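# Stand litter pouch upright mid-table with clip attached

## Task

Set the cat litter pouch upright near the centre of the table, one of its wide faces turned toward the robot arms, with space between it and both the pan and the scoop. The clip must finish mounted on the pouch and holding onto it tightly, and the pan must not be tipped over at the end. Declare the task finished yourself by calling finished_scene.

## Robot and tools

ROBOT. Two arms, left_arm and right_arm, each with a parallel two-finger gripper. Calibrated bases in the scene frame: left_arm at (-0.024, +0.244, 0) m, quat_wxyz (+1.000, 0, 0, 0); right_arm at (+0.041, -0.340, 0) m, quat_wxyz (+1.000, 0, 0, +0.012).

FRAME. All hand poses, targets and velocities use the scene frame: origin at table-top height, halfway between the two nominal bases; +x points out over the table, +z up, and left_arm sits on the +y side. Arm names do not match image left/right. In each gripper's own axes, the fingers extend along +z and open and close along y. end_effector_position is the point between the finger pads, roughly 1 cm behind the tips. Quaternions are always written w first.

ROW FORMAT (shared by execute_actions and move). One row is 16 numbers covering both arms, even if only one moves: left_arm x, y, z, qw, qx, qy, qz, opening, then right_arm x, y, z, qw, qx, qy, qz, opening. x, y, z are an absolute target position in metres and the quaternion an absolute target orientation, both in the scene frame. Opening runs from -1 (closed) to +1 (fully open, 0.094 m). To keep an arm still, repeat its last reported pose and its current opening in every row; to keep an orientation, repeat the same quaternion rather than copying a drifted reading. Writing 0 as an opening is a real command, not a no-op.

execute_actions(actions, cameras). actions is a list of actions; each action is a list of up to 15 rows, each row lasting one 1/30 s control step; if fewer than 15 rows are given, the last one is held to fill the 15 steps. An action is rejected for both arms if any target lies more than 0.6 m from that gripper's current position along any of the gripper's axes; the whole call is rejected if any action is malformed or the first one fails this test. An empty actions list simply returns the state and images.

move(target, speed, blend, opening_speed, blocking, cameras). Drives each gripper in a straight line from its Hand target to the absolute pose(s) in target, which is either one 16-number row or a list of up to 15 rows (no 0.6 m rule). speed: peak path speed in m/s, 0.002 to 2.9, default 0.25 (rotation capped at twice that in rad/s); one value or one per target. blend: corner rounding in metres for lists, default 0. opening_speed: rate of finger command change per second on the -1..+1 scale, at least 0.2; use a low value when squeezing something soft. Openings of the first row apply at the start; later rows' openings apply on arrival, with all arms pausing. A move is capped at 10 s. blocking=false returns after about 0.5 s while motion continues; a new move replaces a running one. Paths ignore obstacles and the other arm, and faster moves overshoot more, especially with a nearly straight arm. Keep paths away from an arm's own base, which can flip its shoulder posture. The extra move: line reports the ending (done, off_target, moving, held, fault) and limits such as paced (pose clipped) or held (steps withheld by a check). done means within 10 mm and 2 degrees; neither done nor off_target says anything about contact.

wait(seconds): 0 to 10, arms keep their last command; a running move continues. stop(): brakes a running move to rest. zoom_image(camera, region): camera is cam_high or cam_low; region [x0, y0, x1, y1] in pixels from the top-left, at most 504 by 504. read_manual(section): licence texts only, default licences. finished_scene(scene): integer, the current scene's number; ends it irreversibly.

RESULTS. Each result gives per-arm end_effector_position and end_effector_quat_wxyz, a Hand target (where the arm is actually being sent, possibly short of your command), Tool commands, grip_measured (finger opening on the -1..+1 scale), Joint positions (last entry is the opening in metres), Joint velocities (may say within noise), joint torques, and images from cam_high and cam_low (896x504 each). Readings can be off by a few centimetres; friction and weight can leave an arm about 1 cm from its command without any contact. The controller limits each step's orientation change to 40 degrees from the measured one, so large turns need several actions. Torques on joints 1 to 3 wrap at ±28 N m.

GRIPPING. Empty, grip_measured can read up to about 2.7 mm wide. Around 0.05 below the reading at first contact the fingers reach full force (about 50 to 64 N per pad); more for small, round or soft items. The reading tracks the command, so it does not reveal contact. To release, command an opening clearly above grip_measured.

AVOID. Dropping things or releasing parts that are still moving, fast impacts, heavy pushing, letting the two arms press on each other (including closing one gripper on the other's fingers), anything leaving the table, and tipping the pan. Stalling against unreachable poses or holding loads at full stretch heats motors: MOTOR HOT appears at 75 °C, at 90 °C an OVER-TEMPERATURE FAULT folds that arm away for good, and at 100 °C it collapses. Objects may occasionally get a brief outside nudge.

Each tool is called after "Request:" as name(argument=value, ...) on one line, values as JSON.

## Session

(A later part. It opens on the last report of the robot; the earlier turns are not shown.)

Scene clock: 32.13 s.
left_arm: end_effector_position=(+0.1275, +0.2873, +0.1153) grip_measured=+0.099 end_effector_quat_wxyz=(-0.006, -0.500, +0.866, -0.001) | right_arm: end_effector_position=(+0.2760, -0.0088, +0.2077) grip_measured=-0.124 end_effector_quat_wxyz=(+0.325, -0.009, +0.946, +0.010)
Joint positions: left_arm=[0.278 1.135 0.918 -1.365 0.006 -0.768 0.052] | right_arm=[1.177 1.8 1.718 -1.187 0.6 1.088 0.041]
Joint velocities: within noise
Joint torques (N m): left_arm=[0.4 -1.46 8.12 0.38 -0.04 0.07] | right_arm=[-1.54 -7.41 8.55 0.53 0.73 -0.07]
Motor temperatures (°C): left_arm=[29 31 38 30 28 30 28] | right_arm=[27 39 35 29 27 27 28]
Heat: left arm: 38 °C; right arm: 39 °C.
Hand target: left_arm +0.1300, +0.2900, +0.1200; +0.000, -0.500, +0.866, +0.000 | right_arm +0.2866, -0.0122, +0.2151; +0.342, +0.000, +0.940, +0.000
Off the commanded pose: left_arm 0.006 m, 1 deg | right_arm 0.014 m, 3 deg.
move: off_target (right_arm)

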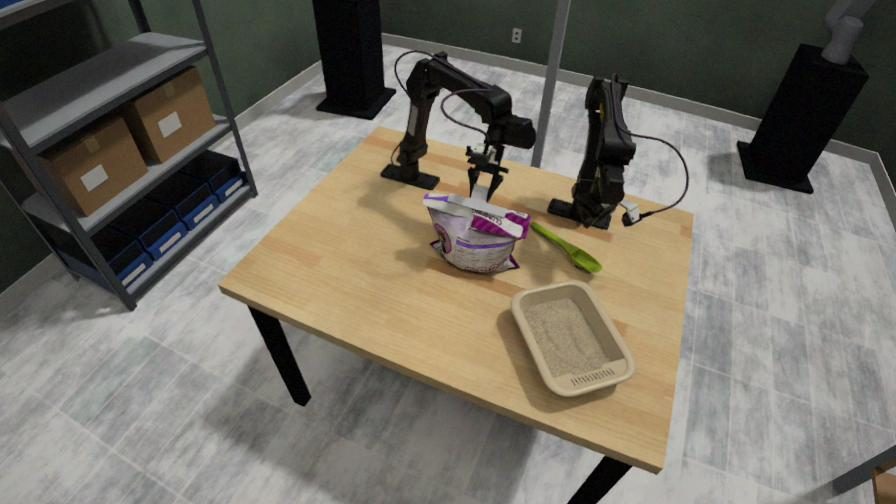

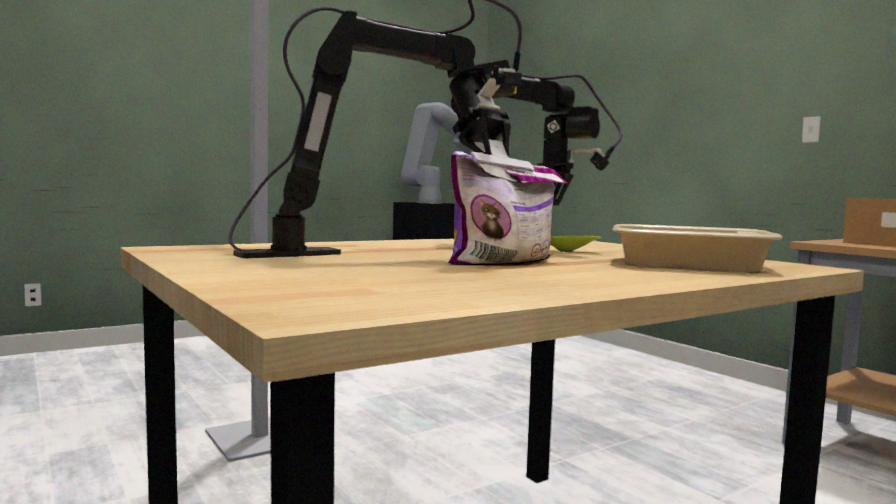

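Request:
move(target=[[0.13,0.29,0.12,0,-0.5,0.866,0,0.1, 0.318,-0.012,0.208,0.342,0,0.9397,0,-0.45],[0.13,0.29,0.12,0,-0.5,0.866,0,0.1, 0.318,-0.012,0.208,0.342,0,0.9397,0,0.35],[0.13,0.29,0.12,0,-0.5,0.866,0,0.1, 0.255,-0.012,0.285,0.342,0,0.9397,0,0.35]], speed=[0.07,0.07,0.12], opening_speed=0.8)

Request:
zoom_image(camera="cam_high", region=[400, 120, 600, 280])

Request:
zoom_image(camera="cam_low", region=[420, 100, 600, 280])

Scene clock: 36.27 s.
left_arm: end_effector_position=(+0.1275, +0.2873, +0.1153) grip_measured=+0.099 end_effector_quat_wxyz=(-0.006, -0.500, +0.866, -0.001) | right_arm: end_effector_position=(+0.2528, -0.0120, +0.2830) grip_measured=+0.348 end_effector_quat_wxyz=(+0.336, -0.003, +0.942, +0.014)
Joint positions: left_arm=[0.278 1.135 0.918 -1.365 0.006 -0.768 0.052] | right_arm=[1.246 1.861 2.104 -1.543 0.637 1.173 0.063]
Joint velocities: within noise
Joint torques (N m): left_arm=[0.47 -1.48 7.86 0.38 -0.06 0.05] | right_arm=[0.29 -6.91 7.49 0.4 0.62 0.06]
Motor temperatures (°C): left_arm=[29 31 38 30 28 30 28] | right_arm=[27 39 35 29 27 27 28]
Heat: left arm: 38 °C; right arm: 39 °C.
Hand target: left_arm +0.1300, +0.2900, +0.1200; +0.000, -0.500, +0.866, +0.000 | right_arm +0.2549, -0.0120, +0.2849; +0.345, -0.002, +0.939, +0.006
Off the commanded pose: left_arm 0.006 m, 1 deg | right_arm 0.003 m, 2 deg.
joint sent to its limit (right arm) — joint 4 (wrist pitch), lower limit. The joint targets still meet the commanded pose.
move: done; target 2's new opening was sent with right_arm's hand 0.013 m and 2 deg from that target

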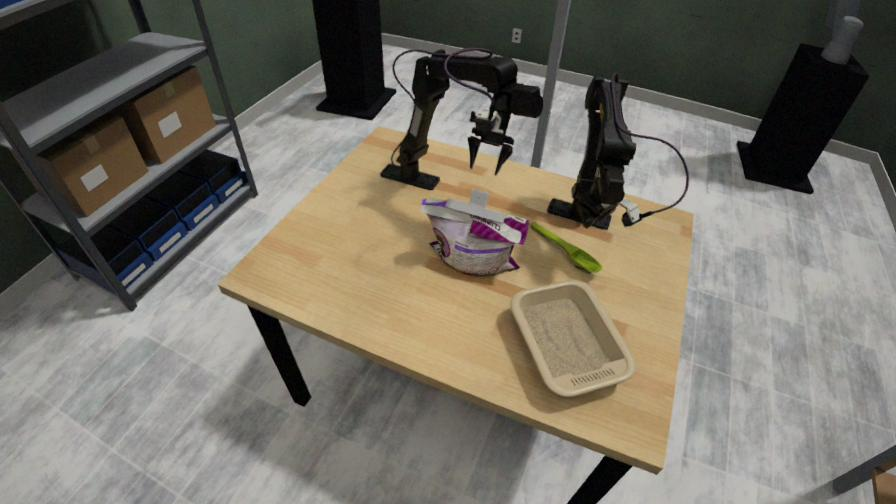

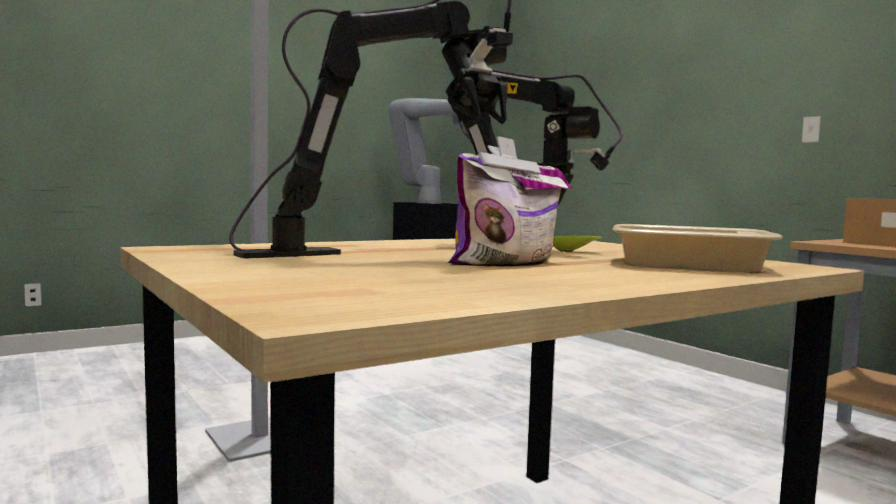

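Scaled by 2.520.

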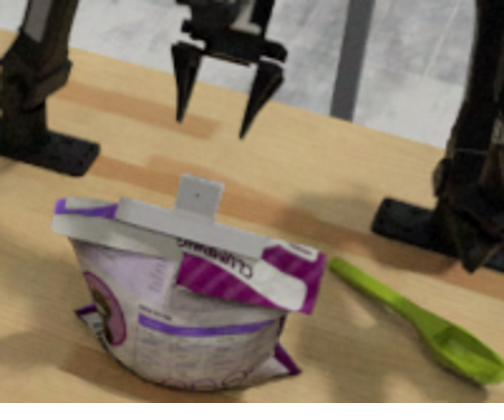

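Scaled by 2.800.

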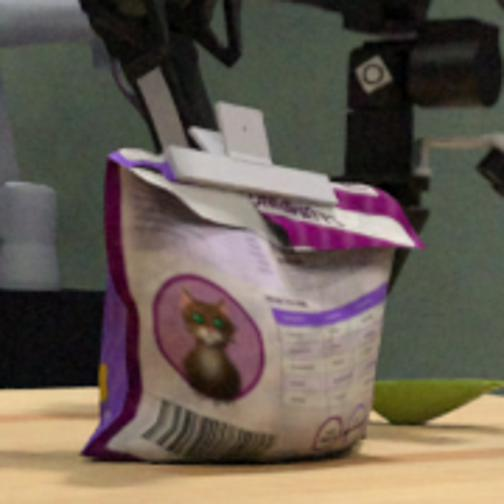

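Request:
finished_scene(scene=2)

The scene is finished: the task was done.


## Next scene

The same job, from a new start.

Excellent. Scene 3.

Request:
execute_actions(actions=[])

Request:
zoom_image(camera="cam_high", region=[300, 180, 440, 300])

Request:
zoom_image(camera="cam_high", region=[420, 180, 560, 300])

Request:
zoom_image(camera="cam_high", region=[540, 200, 680, 320])

Request:
zoom_image(camera="cam_low", region=[300, 150, 520, 300])

Request:
zoom_image(camera="cam_low", region=[500, 150, 720, 300])

Scene clock: 0.00 s.
left_arm: end_effector_position=(+0.3753, +0.2803, +0.1187) grip_measured=+1.000 end_effector_quat_wxyz=(+0.608, -0.085, +0.784, +0.097) | right_arm: end_effector_position=(+0.4303, -0.3612, +0.1128) grip_measured=+1.000 end_effector_quat_wxyz=(+0.600, +0.083, +0.792, -0.075)
Joint positions: left_arm=[-0.044 1.55 0.377 0.916 -0.3 -0.028 0.094] | right_arm=[0.05 1.509 0.343 0.881 0.291 0.063 0.094]
Joint velocities: within noise
Joint torques (N m): no reading
Motor temperatures (°C): left_arm=[28 29 32 29 28 30 28] | right_arm=[27 31 30 27 26 27 28]
Heat: left arm: 32 °C; right arm: 31 °C.
Hand target: left_arm +0.3767, +0.2804, +0.1227; +0.611, -0.087, +0.781, +0.096 | right_arm +0.4308, -0.3615, +0.1141; +0.600, +0.083, +0.792, -0.076
Tool commands: left_gripper/opening=+1.0 right_gripper/opening=+1.0

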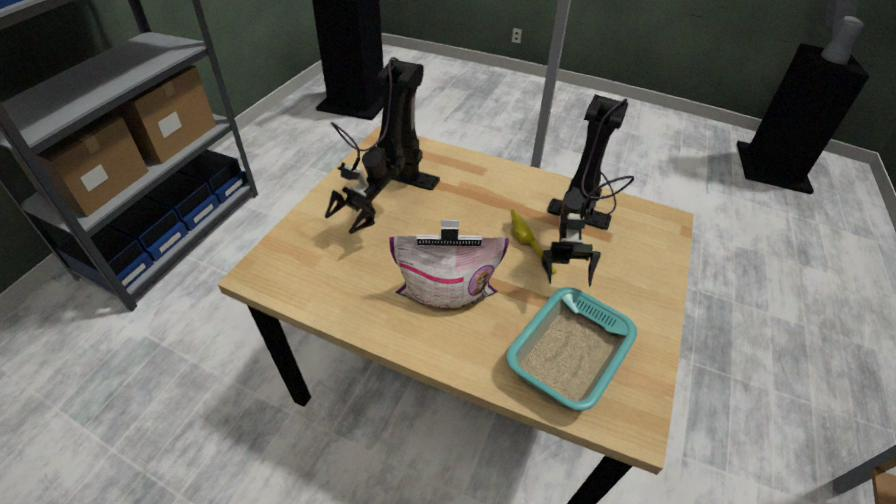

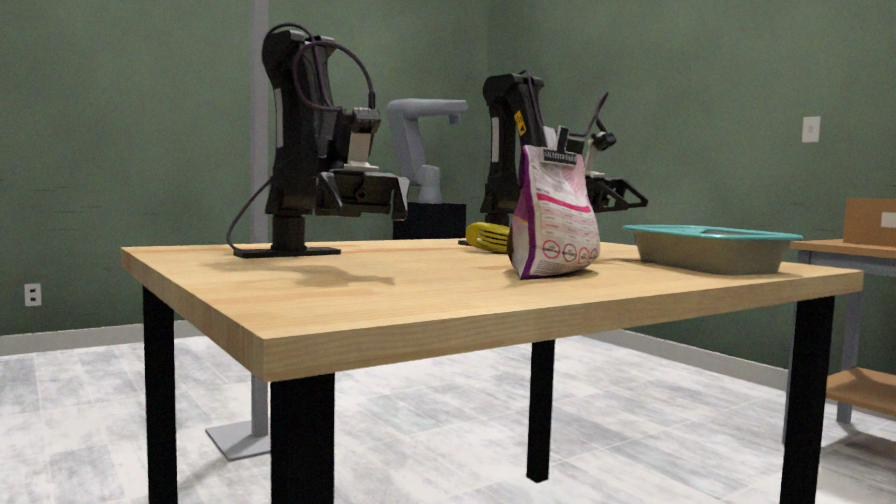

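Scaled by 3.600.

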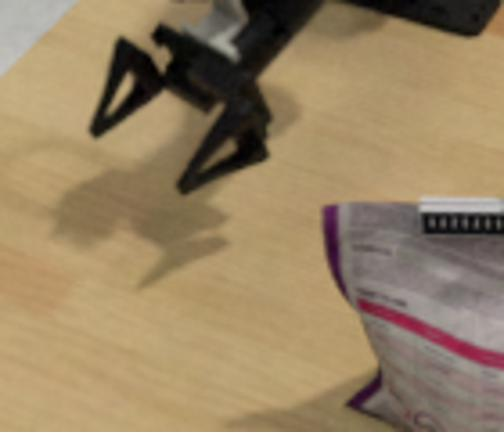

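Scaled by 3.600.

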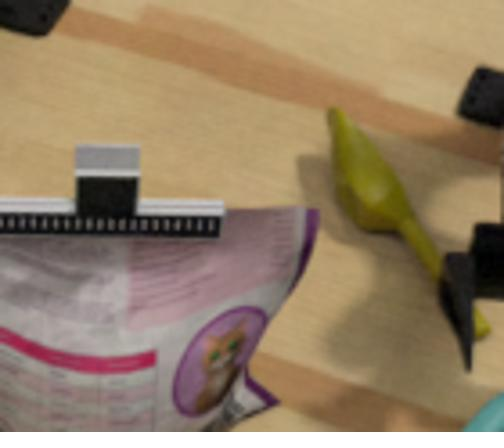

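Scaled by 3.600.

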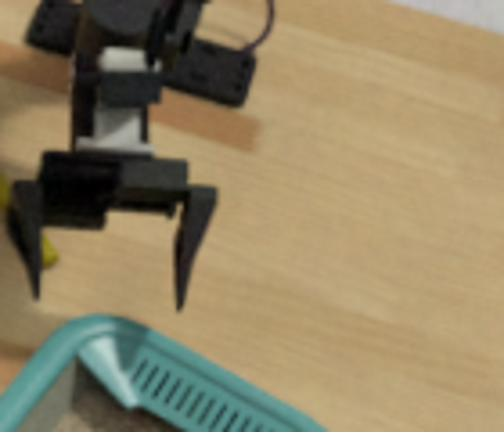

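Scaled by 2.291.

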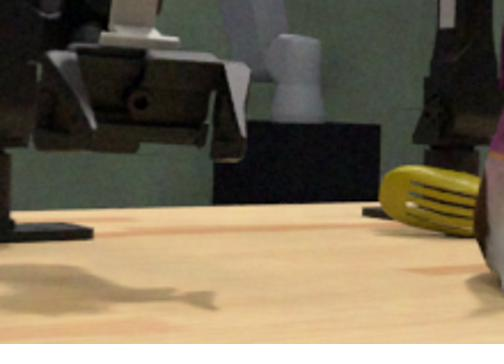

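Scaled by 2.291.

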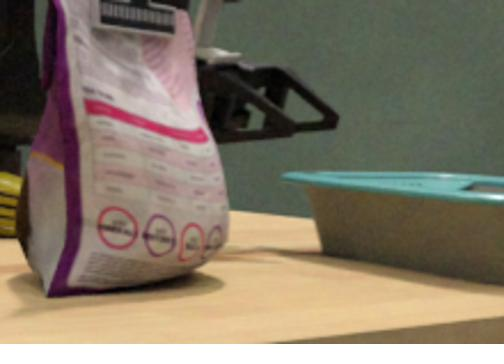

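Request:
move(target=[[0.3753,0.2803,0.1187,0.608,-0.085,0.784,0.097,1,0.40,-0.20,0.29,0.2936,-0.2064,0.9311,0.0651,0.57],[0.3753,0.2803,0.1187,0.608,-0.085,0.784,0.097,1,0.393,-0.044,0.30,0.2936,-0.2064,0.9311,0.0651,0.57]], speed=0.4, blend=[0.05, 0])

Request:
zoom_image(camera="cam_high", region=[400, 160, 500, 260])

Request:
zoom_image(camera="cam_low", region=[480, 80, 660, 280])

Scene clock: 4.20 s.
left_arm: end_effector_position=(+0.3753, +0.2803, +0.1187) grip_measured=+1.000 end_effector_quat_wxyz=(+0.608, -0.085, +0.784, +0.097) | right_arm: end_effector_position=(+0.3874, -0.0409, +0.2995) grip_measured=+0.572 end_effector_quat_wxyz=(+0.293, -0.215, +0.929, +0.072)
Joint positions: left_arm=[-0.044 1.55 0.377 0.916 -0.3 -0.028 0.094] | right_arm=[0.754 1.91 2.24 -1.312 0.176 0.27 0.074]
Joint velocities: within noise
Joint torques (N m): left_arm=[-0.08 -4.52 5.55 1.98 -0.04 0.04] | right_arm=[-0.96 -7.68 8.29 1.06 0.12 0.06]
Motor temperatures (°C): left_arm=[28 29 33 31 28 30 28] | right_arm=[27 32 32 29 26 27 28]
Heat: left arm: 33 °C; right arm: 32 °C.
Hand target: left_arm +0.3754, +0.2803, +0.1188; +0.608, -0.085, +0.784, +0.097 | right_arm +0.3929, -0.0442, +0.3000; +0.294, -0.206, +0.931, +0.065
Off the commanded pose: left_arm 0.000 m, 0 deg | right_arm 0.006 m, 1 deg.
move: done

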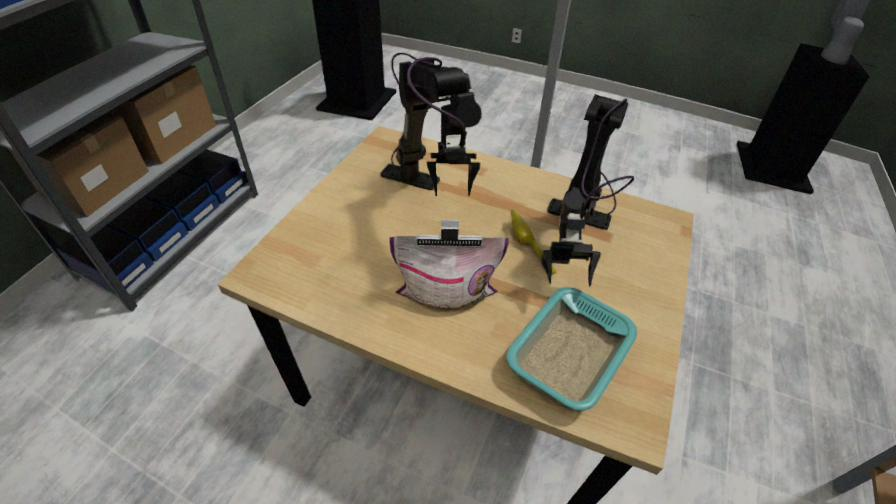

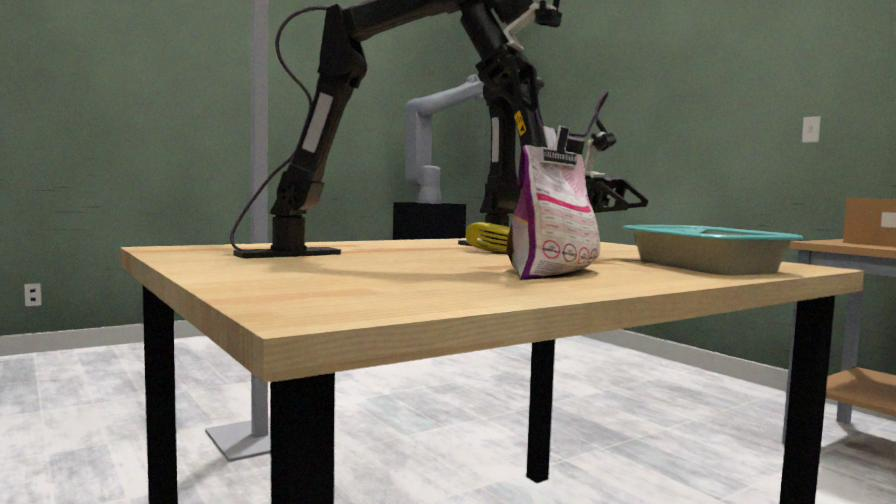

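Scaled by 5.040.

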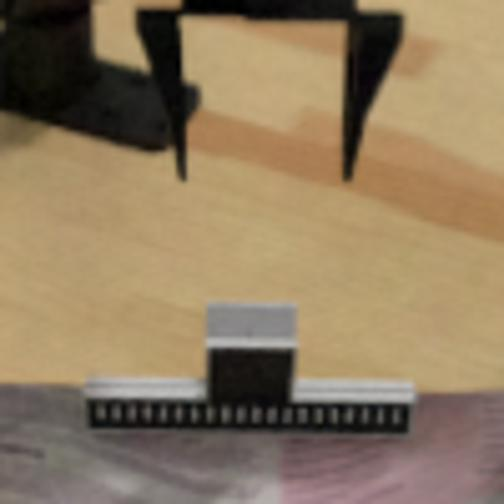

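Scaled by 2.520.

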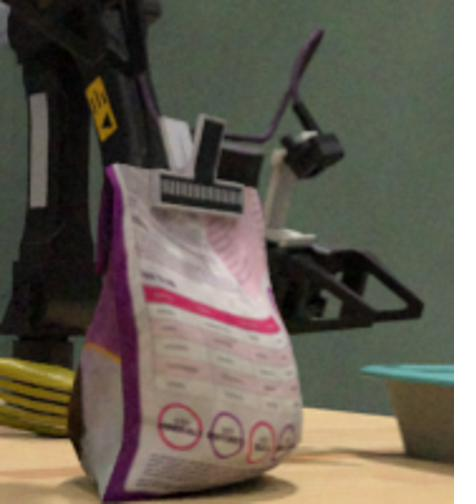

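Request:
move(target=[[0.3753,0.2803,0.1187,0.608,-0.085,0.784,0.097,1,0.446,-0.031,0.221,0.2936,-0.2064,0.9311,0.0651,0.57],[0.3753,0.2803,0.1187,0.608,-0.085,0.784,0.097,1,0.446,-0.031,0.221,0.2936,-0.2064,0.9311,0.0651,-0.45]], speed=0.13, opening_speed=1.2)

Request:
zoom_image(camera="cam_high", region=[400, 160, 500, 260])

Request:
zoom_image(camera="cam_low", region=[480, 80, 660, 280])

Scene clock: 7.40 s.
left_arm: end_effector_position=(+0.3753, +0.2803, +0.1187) grip_measured=+1.000 end_effector_quat_wxyz=(+0.608, -0.085, +0.784, +0.097) | right_arm: end_effector_position=(+0.4418, -0.0278, +0.2306) grip_measured=-0.170 end_effector_quat_wxyz=(+0.298, -0.208, +0.929, +0.074)
Joint positions: left_arm=[-0.044 1.55 0.377 0.916 -0.3 -0.028 0.094] | right_arm=[0.685 1.976 2.023 -1.007 0.143 0.223 0.039]
Joint velocities: within noise
Joint torques (N m): left_arm=[0.09 -4.4 5.5 1.94 -0.09 0] | right_arm=[-1.06 -9.25 5.78 1.26 0.12 -0.01]
Motor temperatures (°C): left_arm=[28 29 33 31 28 30 28] | right_arm=[27 33 32 29 26 27 28]
Heat: left arm: 33 °C; right arm: 33 °C.
Hand target: left_arm +0.3754, +0.2803, +0.1188; +0.608, -0.085, +0.784, +0.097 | right_arm +0.4458, -0.0311, +0.2211; +0.294, -0.206, +0.931, +0.065
Off the commanded pose: left_arm 0.000 m, 0 deg | right_arm 0.011 m, 1 deg.
move: off_target (right_arm)

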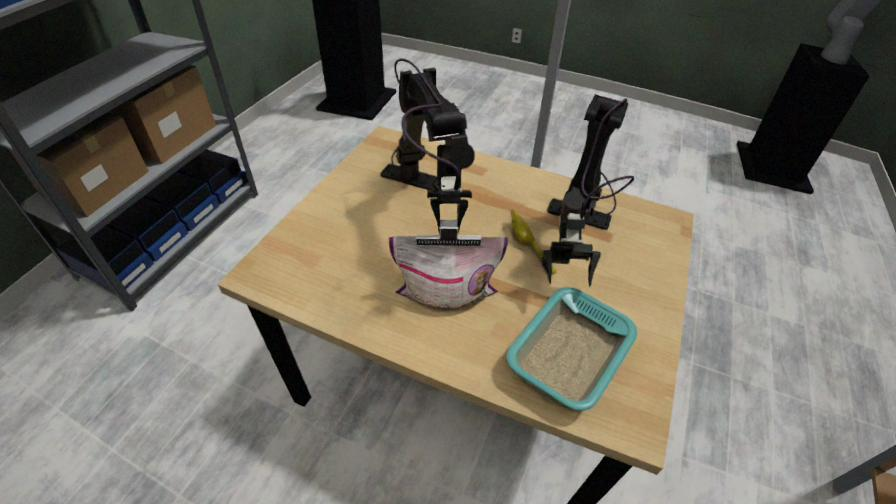

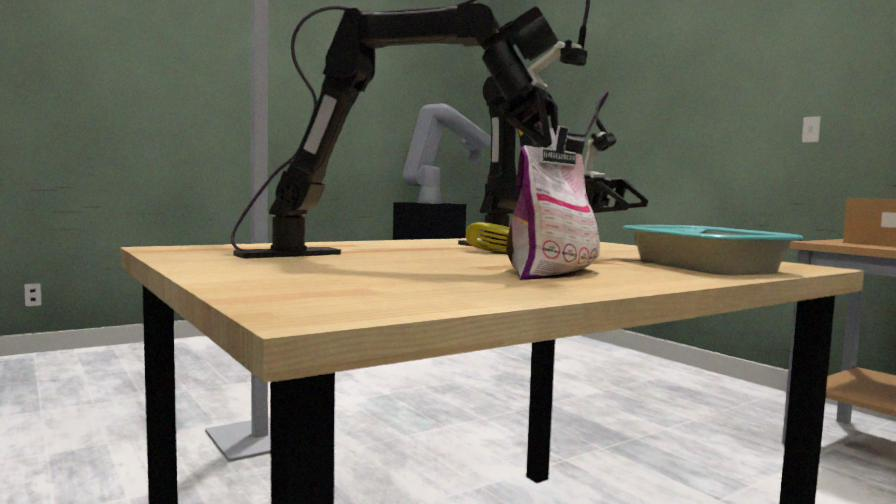

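Scaled by 5.040.

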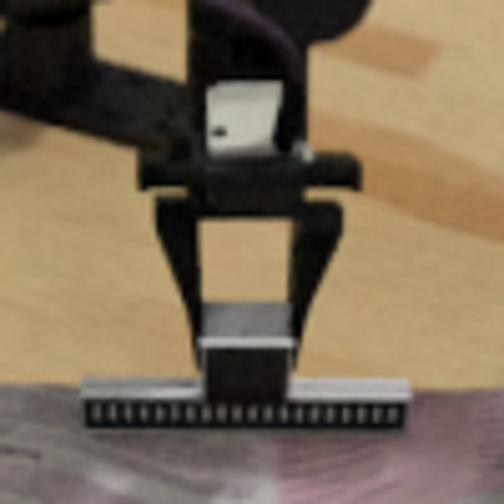

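Scaled by 2.520.

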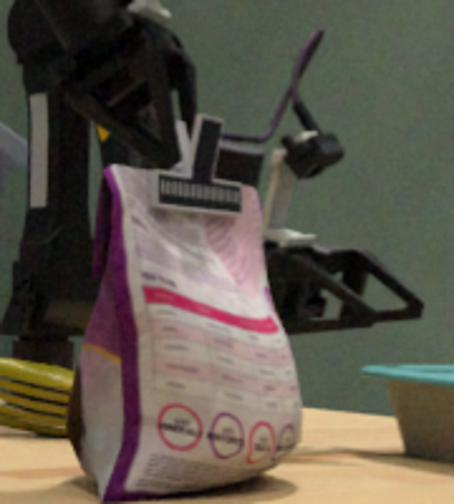

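Request:
move(target=[[0.3753,0.2803,0.1187,0.608,-0.085,0.784,0.097,1,0.442,-0.03,0.265,0.2936,-0.2064,0.9311,0.0651,-0.45],[0.3753,0.2803,0.1187,0.608,-0.085,0.784,0.097,1,0.255,-0.032,0.268,0.342,0,0.9397,0,-0.45]], speed=[0.1,0.12])

Request:
zoom_image(camera="cam_high", region=[400, 130, 600, 290])

Request:
zoom_image(camera="cam_low", region=[420, 80, 620, 290])

Scene clock: 10.87 s.
left_arm: end_effector_position=(+0.3753, +0.2803, +0.1187) grip_measured=+1.000 end_effector_quat_wxyz=(+0.608, -0.085, +0.784, +0.097) | right_arm: end_effector_position=(+0.2477, -0.0203, +0.2343) grip_measured=-0.170 end_effector_quat_wxyz=(+0.294, -0.012, +0.956, -0.009)
Joint positions: left_arm=[-0.044 1.55 0.377 0.916 -0.3 -0.028 0.094] | right_arm=[1.224 1.815 1.879 -1.433 0.566 1.163 0.039]
Joint velocities: within noise
Joint torques (N m): left_arm=[-0.08 -4.51 5.6 1.96 -0.04 -0.01] | right_arm=[0.62 -11.85 8.46 0.26 1.34 0.05]
Motor temperatures (°C): left_arm=[28 29 33 32 28 30 28] | right_arm=[27 35 33 29 26 27 28]
Heat: left arm: 33 °C; right arm: 35 °C.
Hand target: left_arm +0.3754, +0.2803, +0.1188; +0.608, -0.085, +0.784, +0.097 | right_arm +0.2543, -0.0325, +0.2671; +0.341, +0.001, +0.940, +0.001
Off the commanded pose: left_arm 0.000 m, 0 deg | right_arm 0.036 m, 6 deg.
move: off_target (right_arm)

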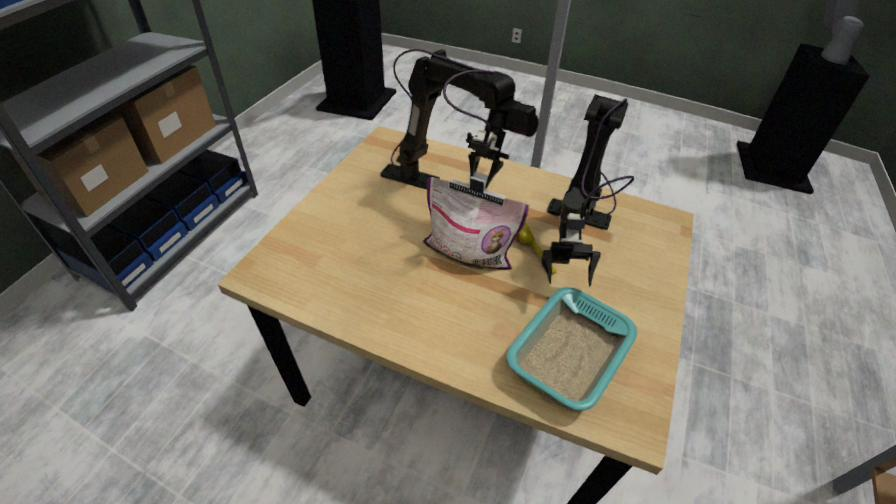

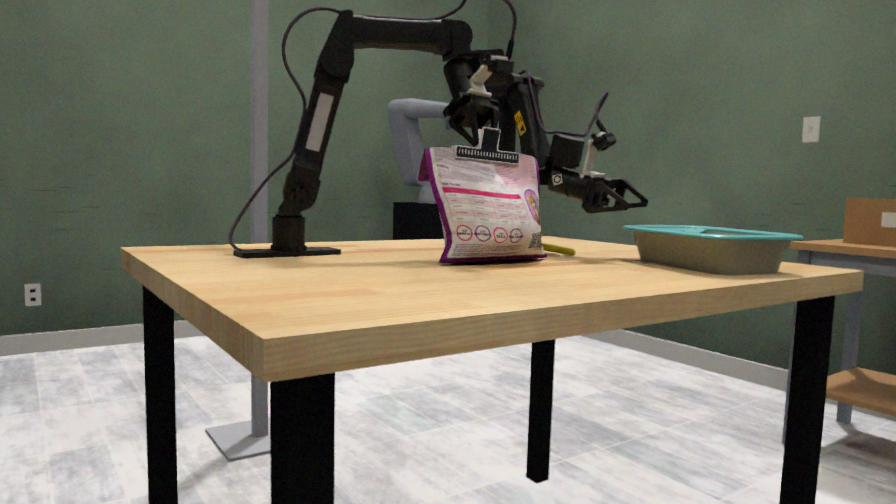

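Scaled by 2.520.

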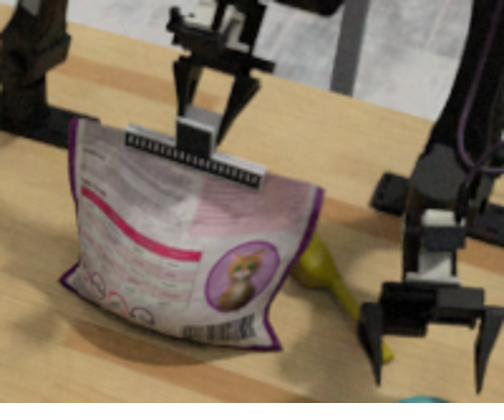

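Scaled by 2.400.

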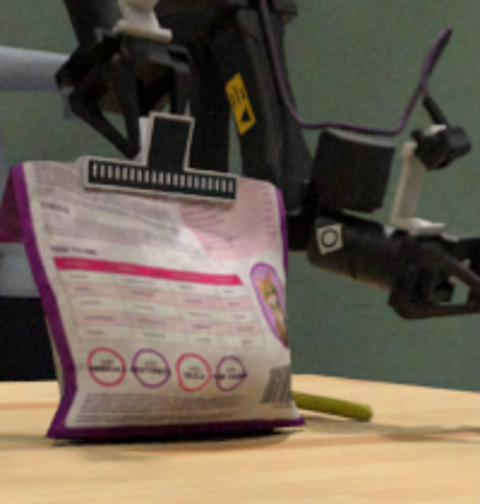

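Request:
move(target=[[0.3753,0.2803,0.1187,0.608,-0.085,0.784,0.097,1,0.234,-0.036,0.268,0.342,0,0.9397,0,-0.45],[0.3753,0.2803,0.1187,0.608,-0.085,0.784,0.097,1,0.292,-0.036,0.242,0.342,0,0.9397,0,-0.45]], speed=[0.08,0.09])

Request:
zoom_image(camera="cam_high", region=[400, 130, 600, 290])

Request:
zoom_image(camera="cam_low", region=[420, 80, 620, 290])

Scene clock: 12.90 s.
left_arm: end_effector_position=(+0.3753, +0.2803, +0.1187) grip_measured=+1.000 end_effector_quat_wxyz=(+0.608, -0.085, +0.784, +0.097) | right_arm: end_effector_position=(+0.2840, -0.0260, +0.2306) grip_measured=-0.170 end_effector_quat_wxyz=(+0.317, -0.010, +0.948, +0.001)
Joint positions: left_arm=[-0.044 1.55 0.377 0.916 -0.3 -0.028 0.094] | right_arm=[1.133 1.782 1.795 -1.28 0.579 1.045 0.039]
Joint velocities: within noise
Joint torques (N m): left_arm=[0.01 -4.67 5.56 1.99 -0.06 0.01] | right_arm=[-1.14 -10.36 5.01 0.81 0.78 -0.11]
Motor temperatures (°C): left_arm=[28 29 33 33 28 30 28] | right_arm=[27 36 33 29 26 27 28]
Heat: left arm: 33 °C; right arm: 36 °C.
Hand target: left_arm +0.3754, +0.2803, +0.1188; +0.608, -0.085, +0.784, +0.097 | right_arm +0.2917, -0.0360, +0.2420; +0.341, +0.001, +0.940, -0.001
Off the commanded pose: left_arm 0.000 m, 0 deg | right_arm 0.017 m, 3 deg.
move: off_target (right_arm)

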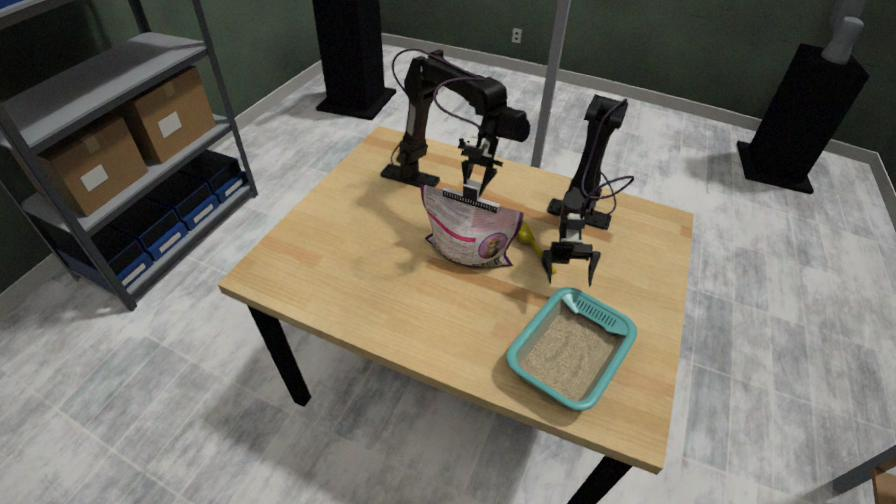

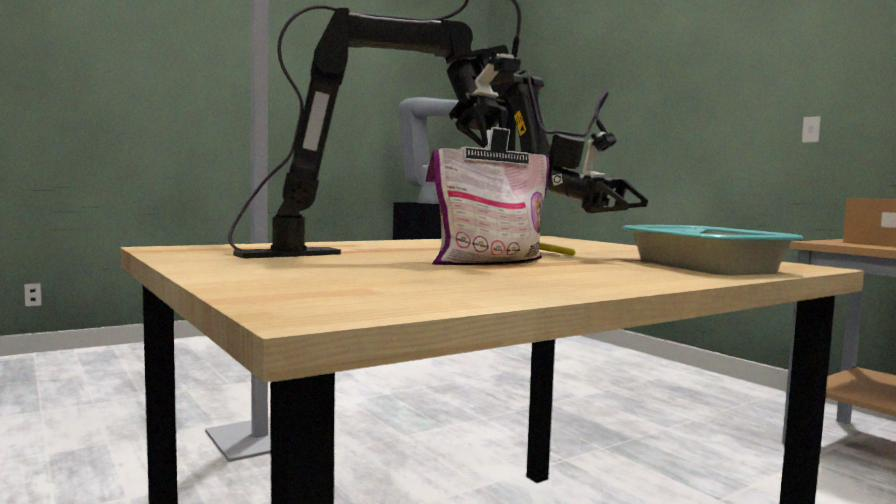

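Scaled by 2.520.

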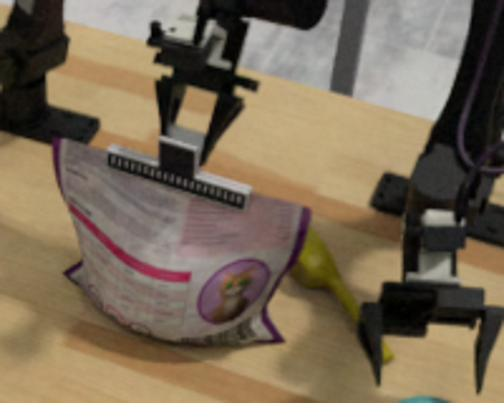

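Scaled by 2.400.

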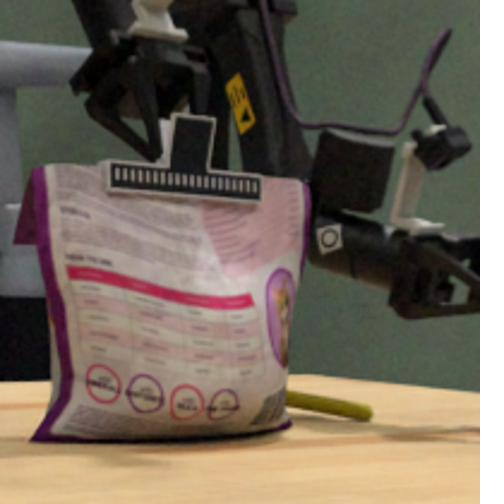

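Request:
move(target=[[0.3753,0.2803,0.1187,0.608,-0.085,0.784,0.097,1,0.313,-0.034,0.236,0.342,0,0.9397,0,-0.45],[0.3753,0.2803,0.1187,0.608,-0.085,0.784,0.097,1,0.313,-0.034,0.236,0.342,0,0.9397,0,0.35],[0.3753,0.2803,0.1187,0.608,-0.085,0.784,0.097,1,0.25,-0.032,0.305,0.342,0,0.9397,0,0.35]], speed=[0.07,0.07,0.12], opening_speed=0.8)

Request:
zoom_image(camera="cam_high", region=[400, 130, 600, 290])

Request:
zoom_image(camera="cam_low", region=[420, 80, 620, 290])

Scene clock: 16.77 s.
left_arm: end_effector_position=(+0.3753, +0.2803, +0.1187) grip_measured=+1.000 end_effector_quat_wxyz=(+0.608, -0.085, +0.784, +0.097) | right_arm: end_effector_position=(+0.2491, -0.0282, +0.2982) grip_measured=+0.348 end_effector_quat_wxyz=(+0.343, -0.010, +0.939, +0.024)
Joint positions: left_arm=[-0.044 1.55 0.377 0.916 -0.3 -0.028 0.094] | right_arm=[1.244 1.786 2.063 -1.542 0.642 1.143 0.063]
Joint velocities: within noise
Joint torques (N m): left_arm=[0.14 -4.48 5.6 1.99 -0.07 0.01] | right_arm=[0.06 -7.71 7.17 0.54 0.59 0.11]
Motor temperatures (°C): left_arm=[28 29 33 33 28 30 28] | right_arm=[27 37 33 29 27 27 28]
Heat: left arm: 33 °C; right arm: 37 °C.
Hand target: left_arm +0.3754, +0.2803, +0.1188; +0.608, -0.085, +0.784, +0.097 | right_arm +0.2501, -0.0321, +0.3046; +0.352, -0.007, +0.936, +0.020
Off the commanded pose: left_arm 0.000 m, 0 deg | right_arm 0.008 m, 3 deg.
joint sent to its limit (right arm) — joint 4 (wrist pitch), lower limit. The joint targets are off in orientation, not in position.
move: off_target (right_arm); target 2's new opening was sent with right_arm's hand 0.014 m and 3 deg from that target

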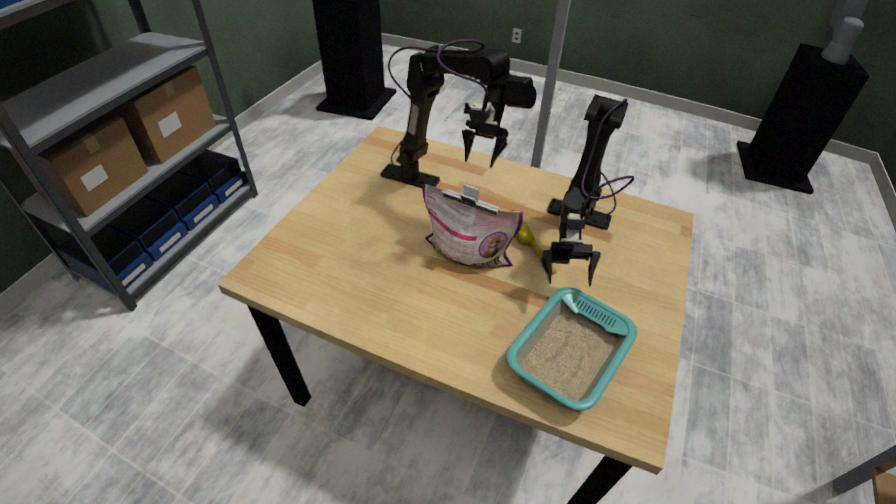

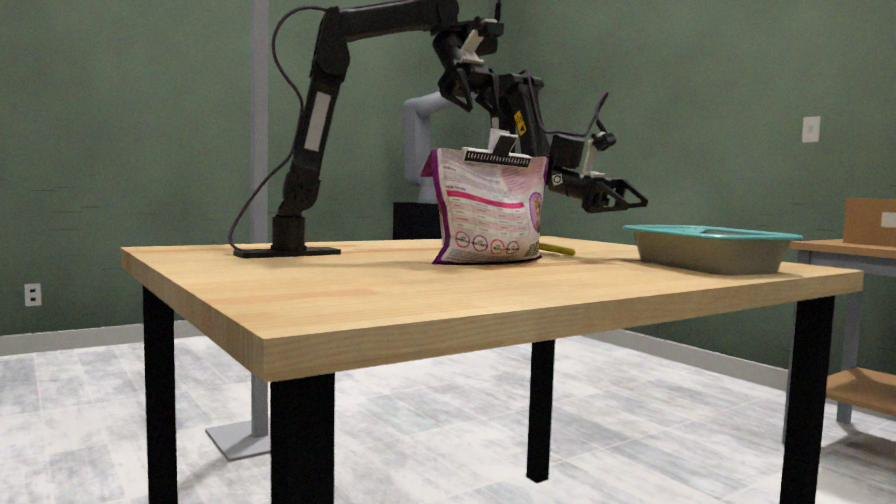

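Scaled by 2.520.

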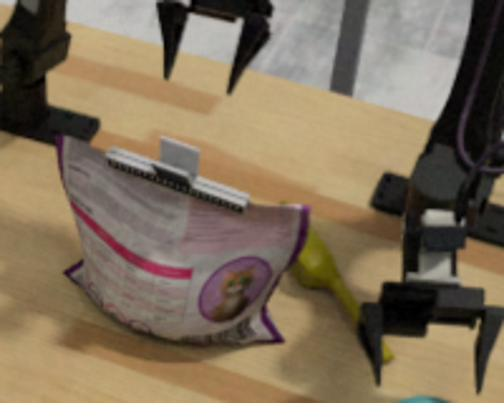

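Scaled by 2.400.

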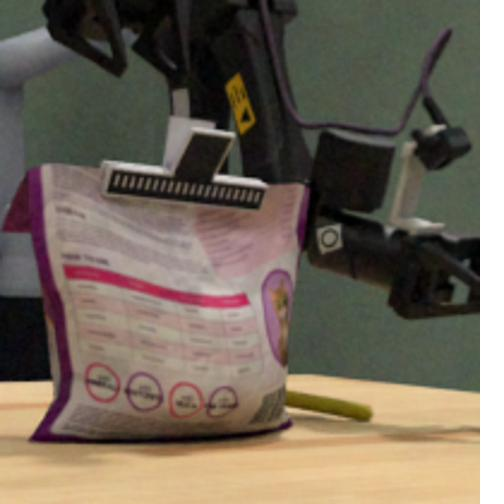

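Request:
finished_scene(scene=3)

The scene is finished: the task was done.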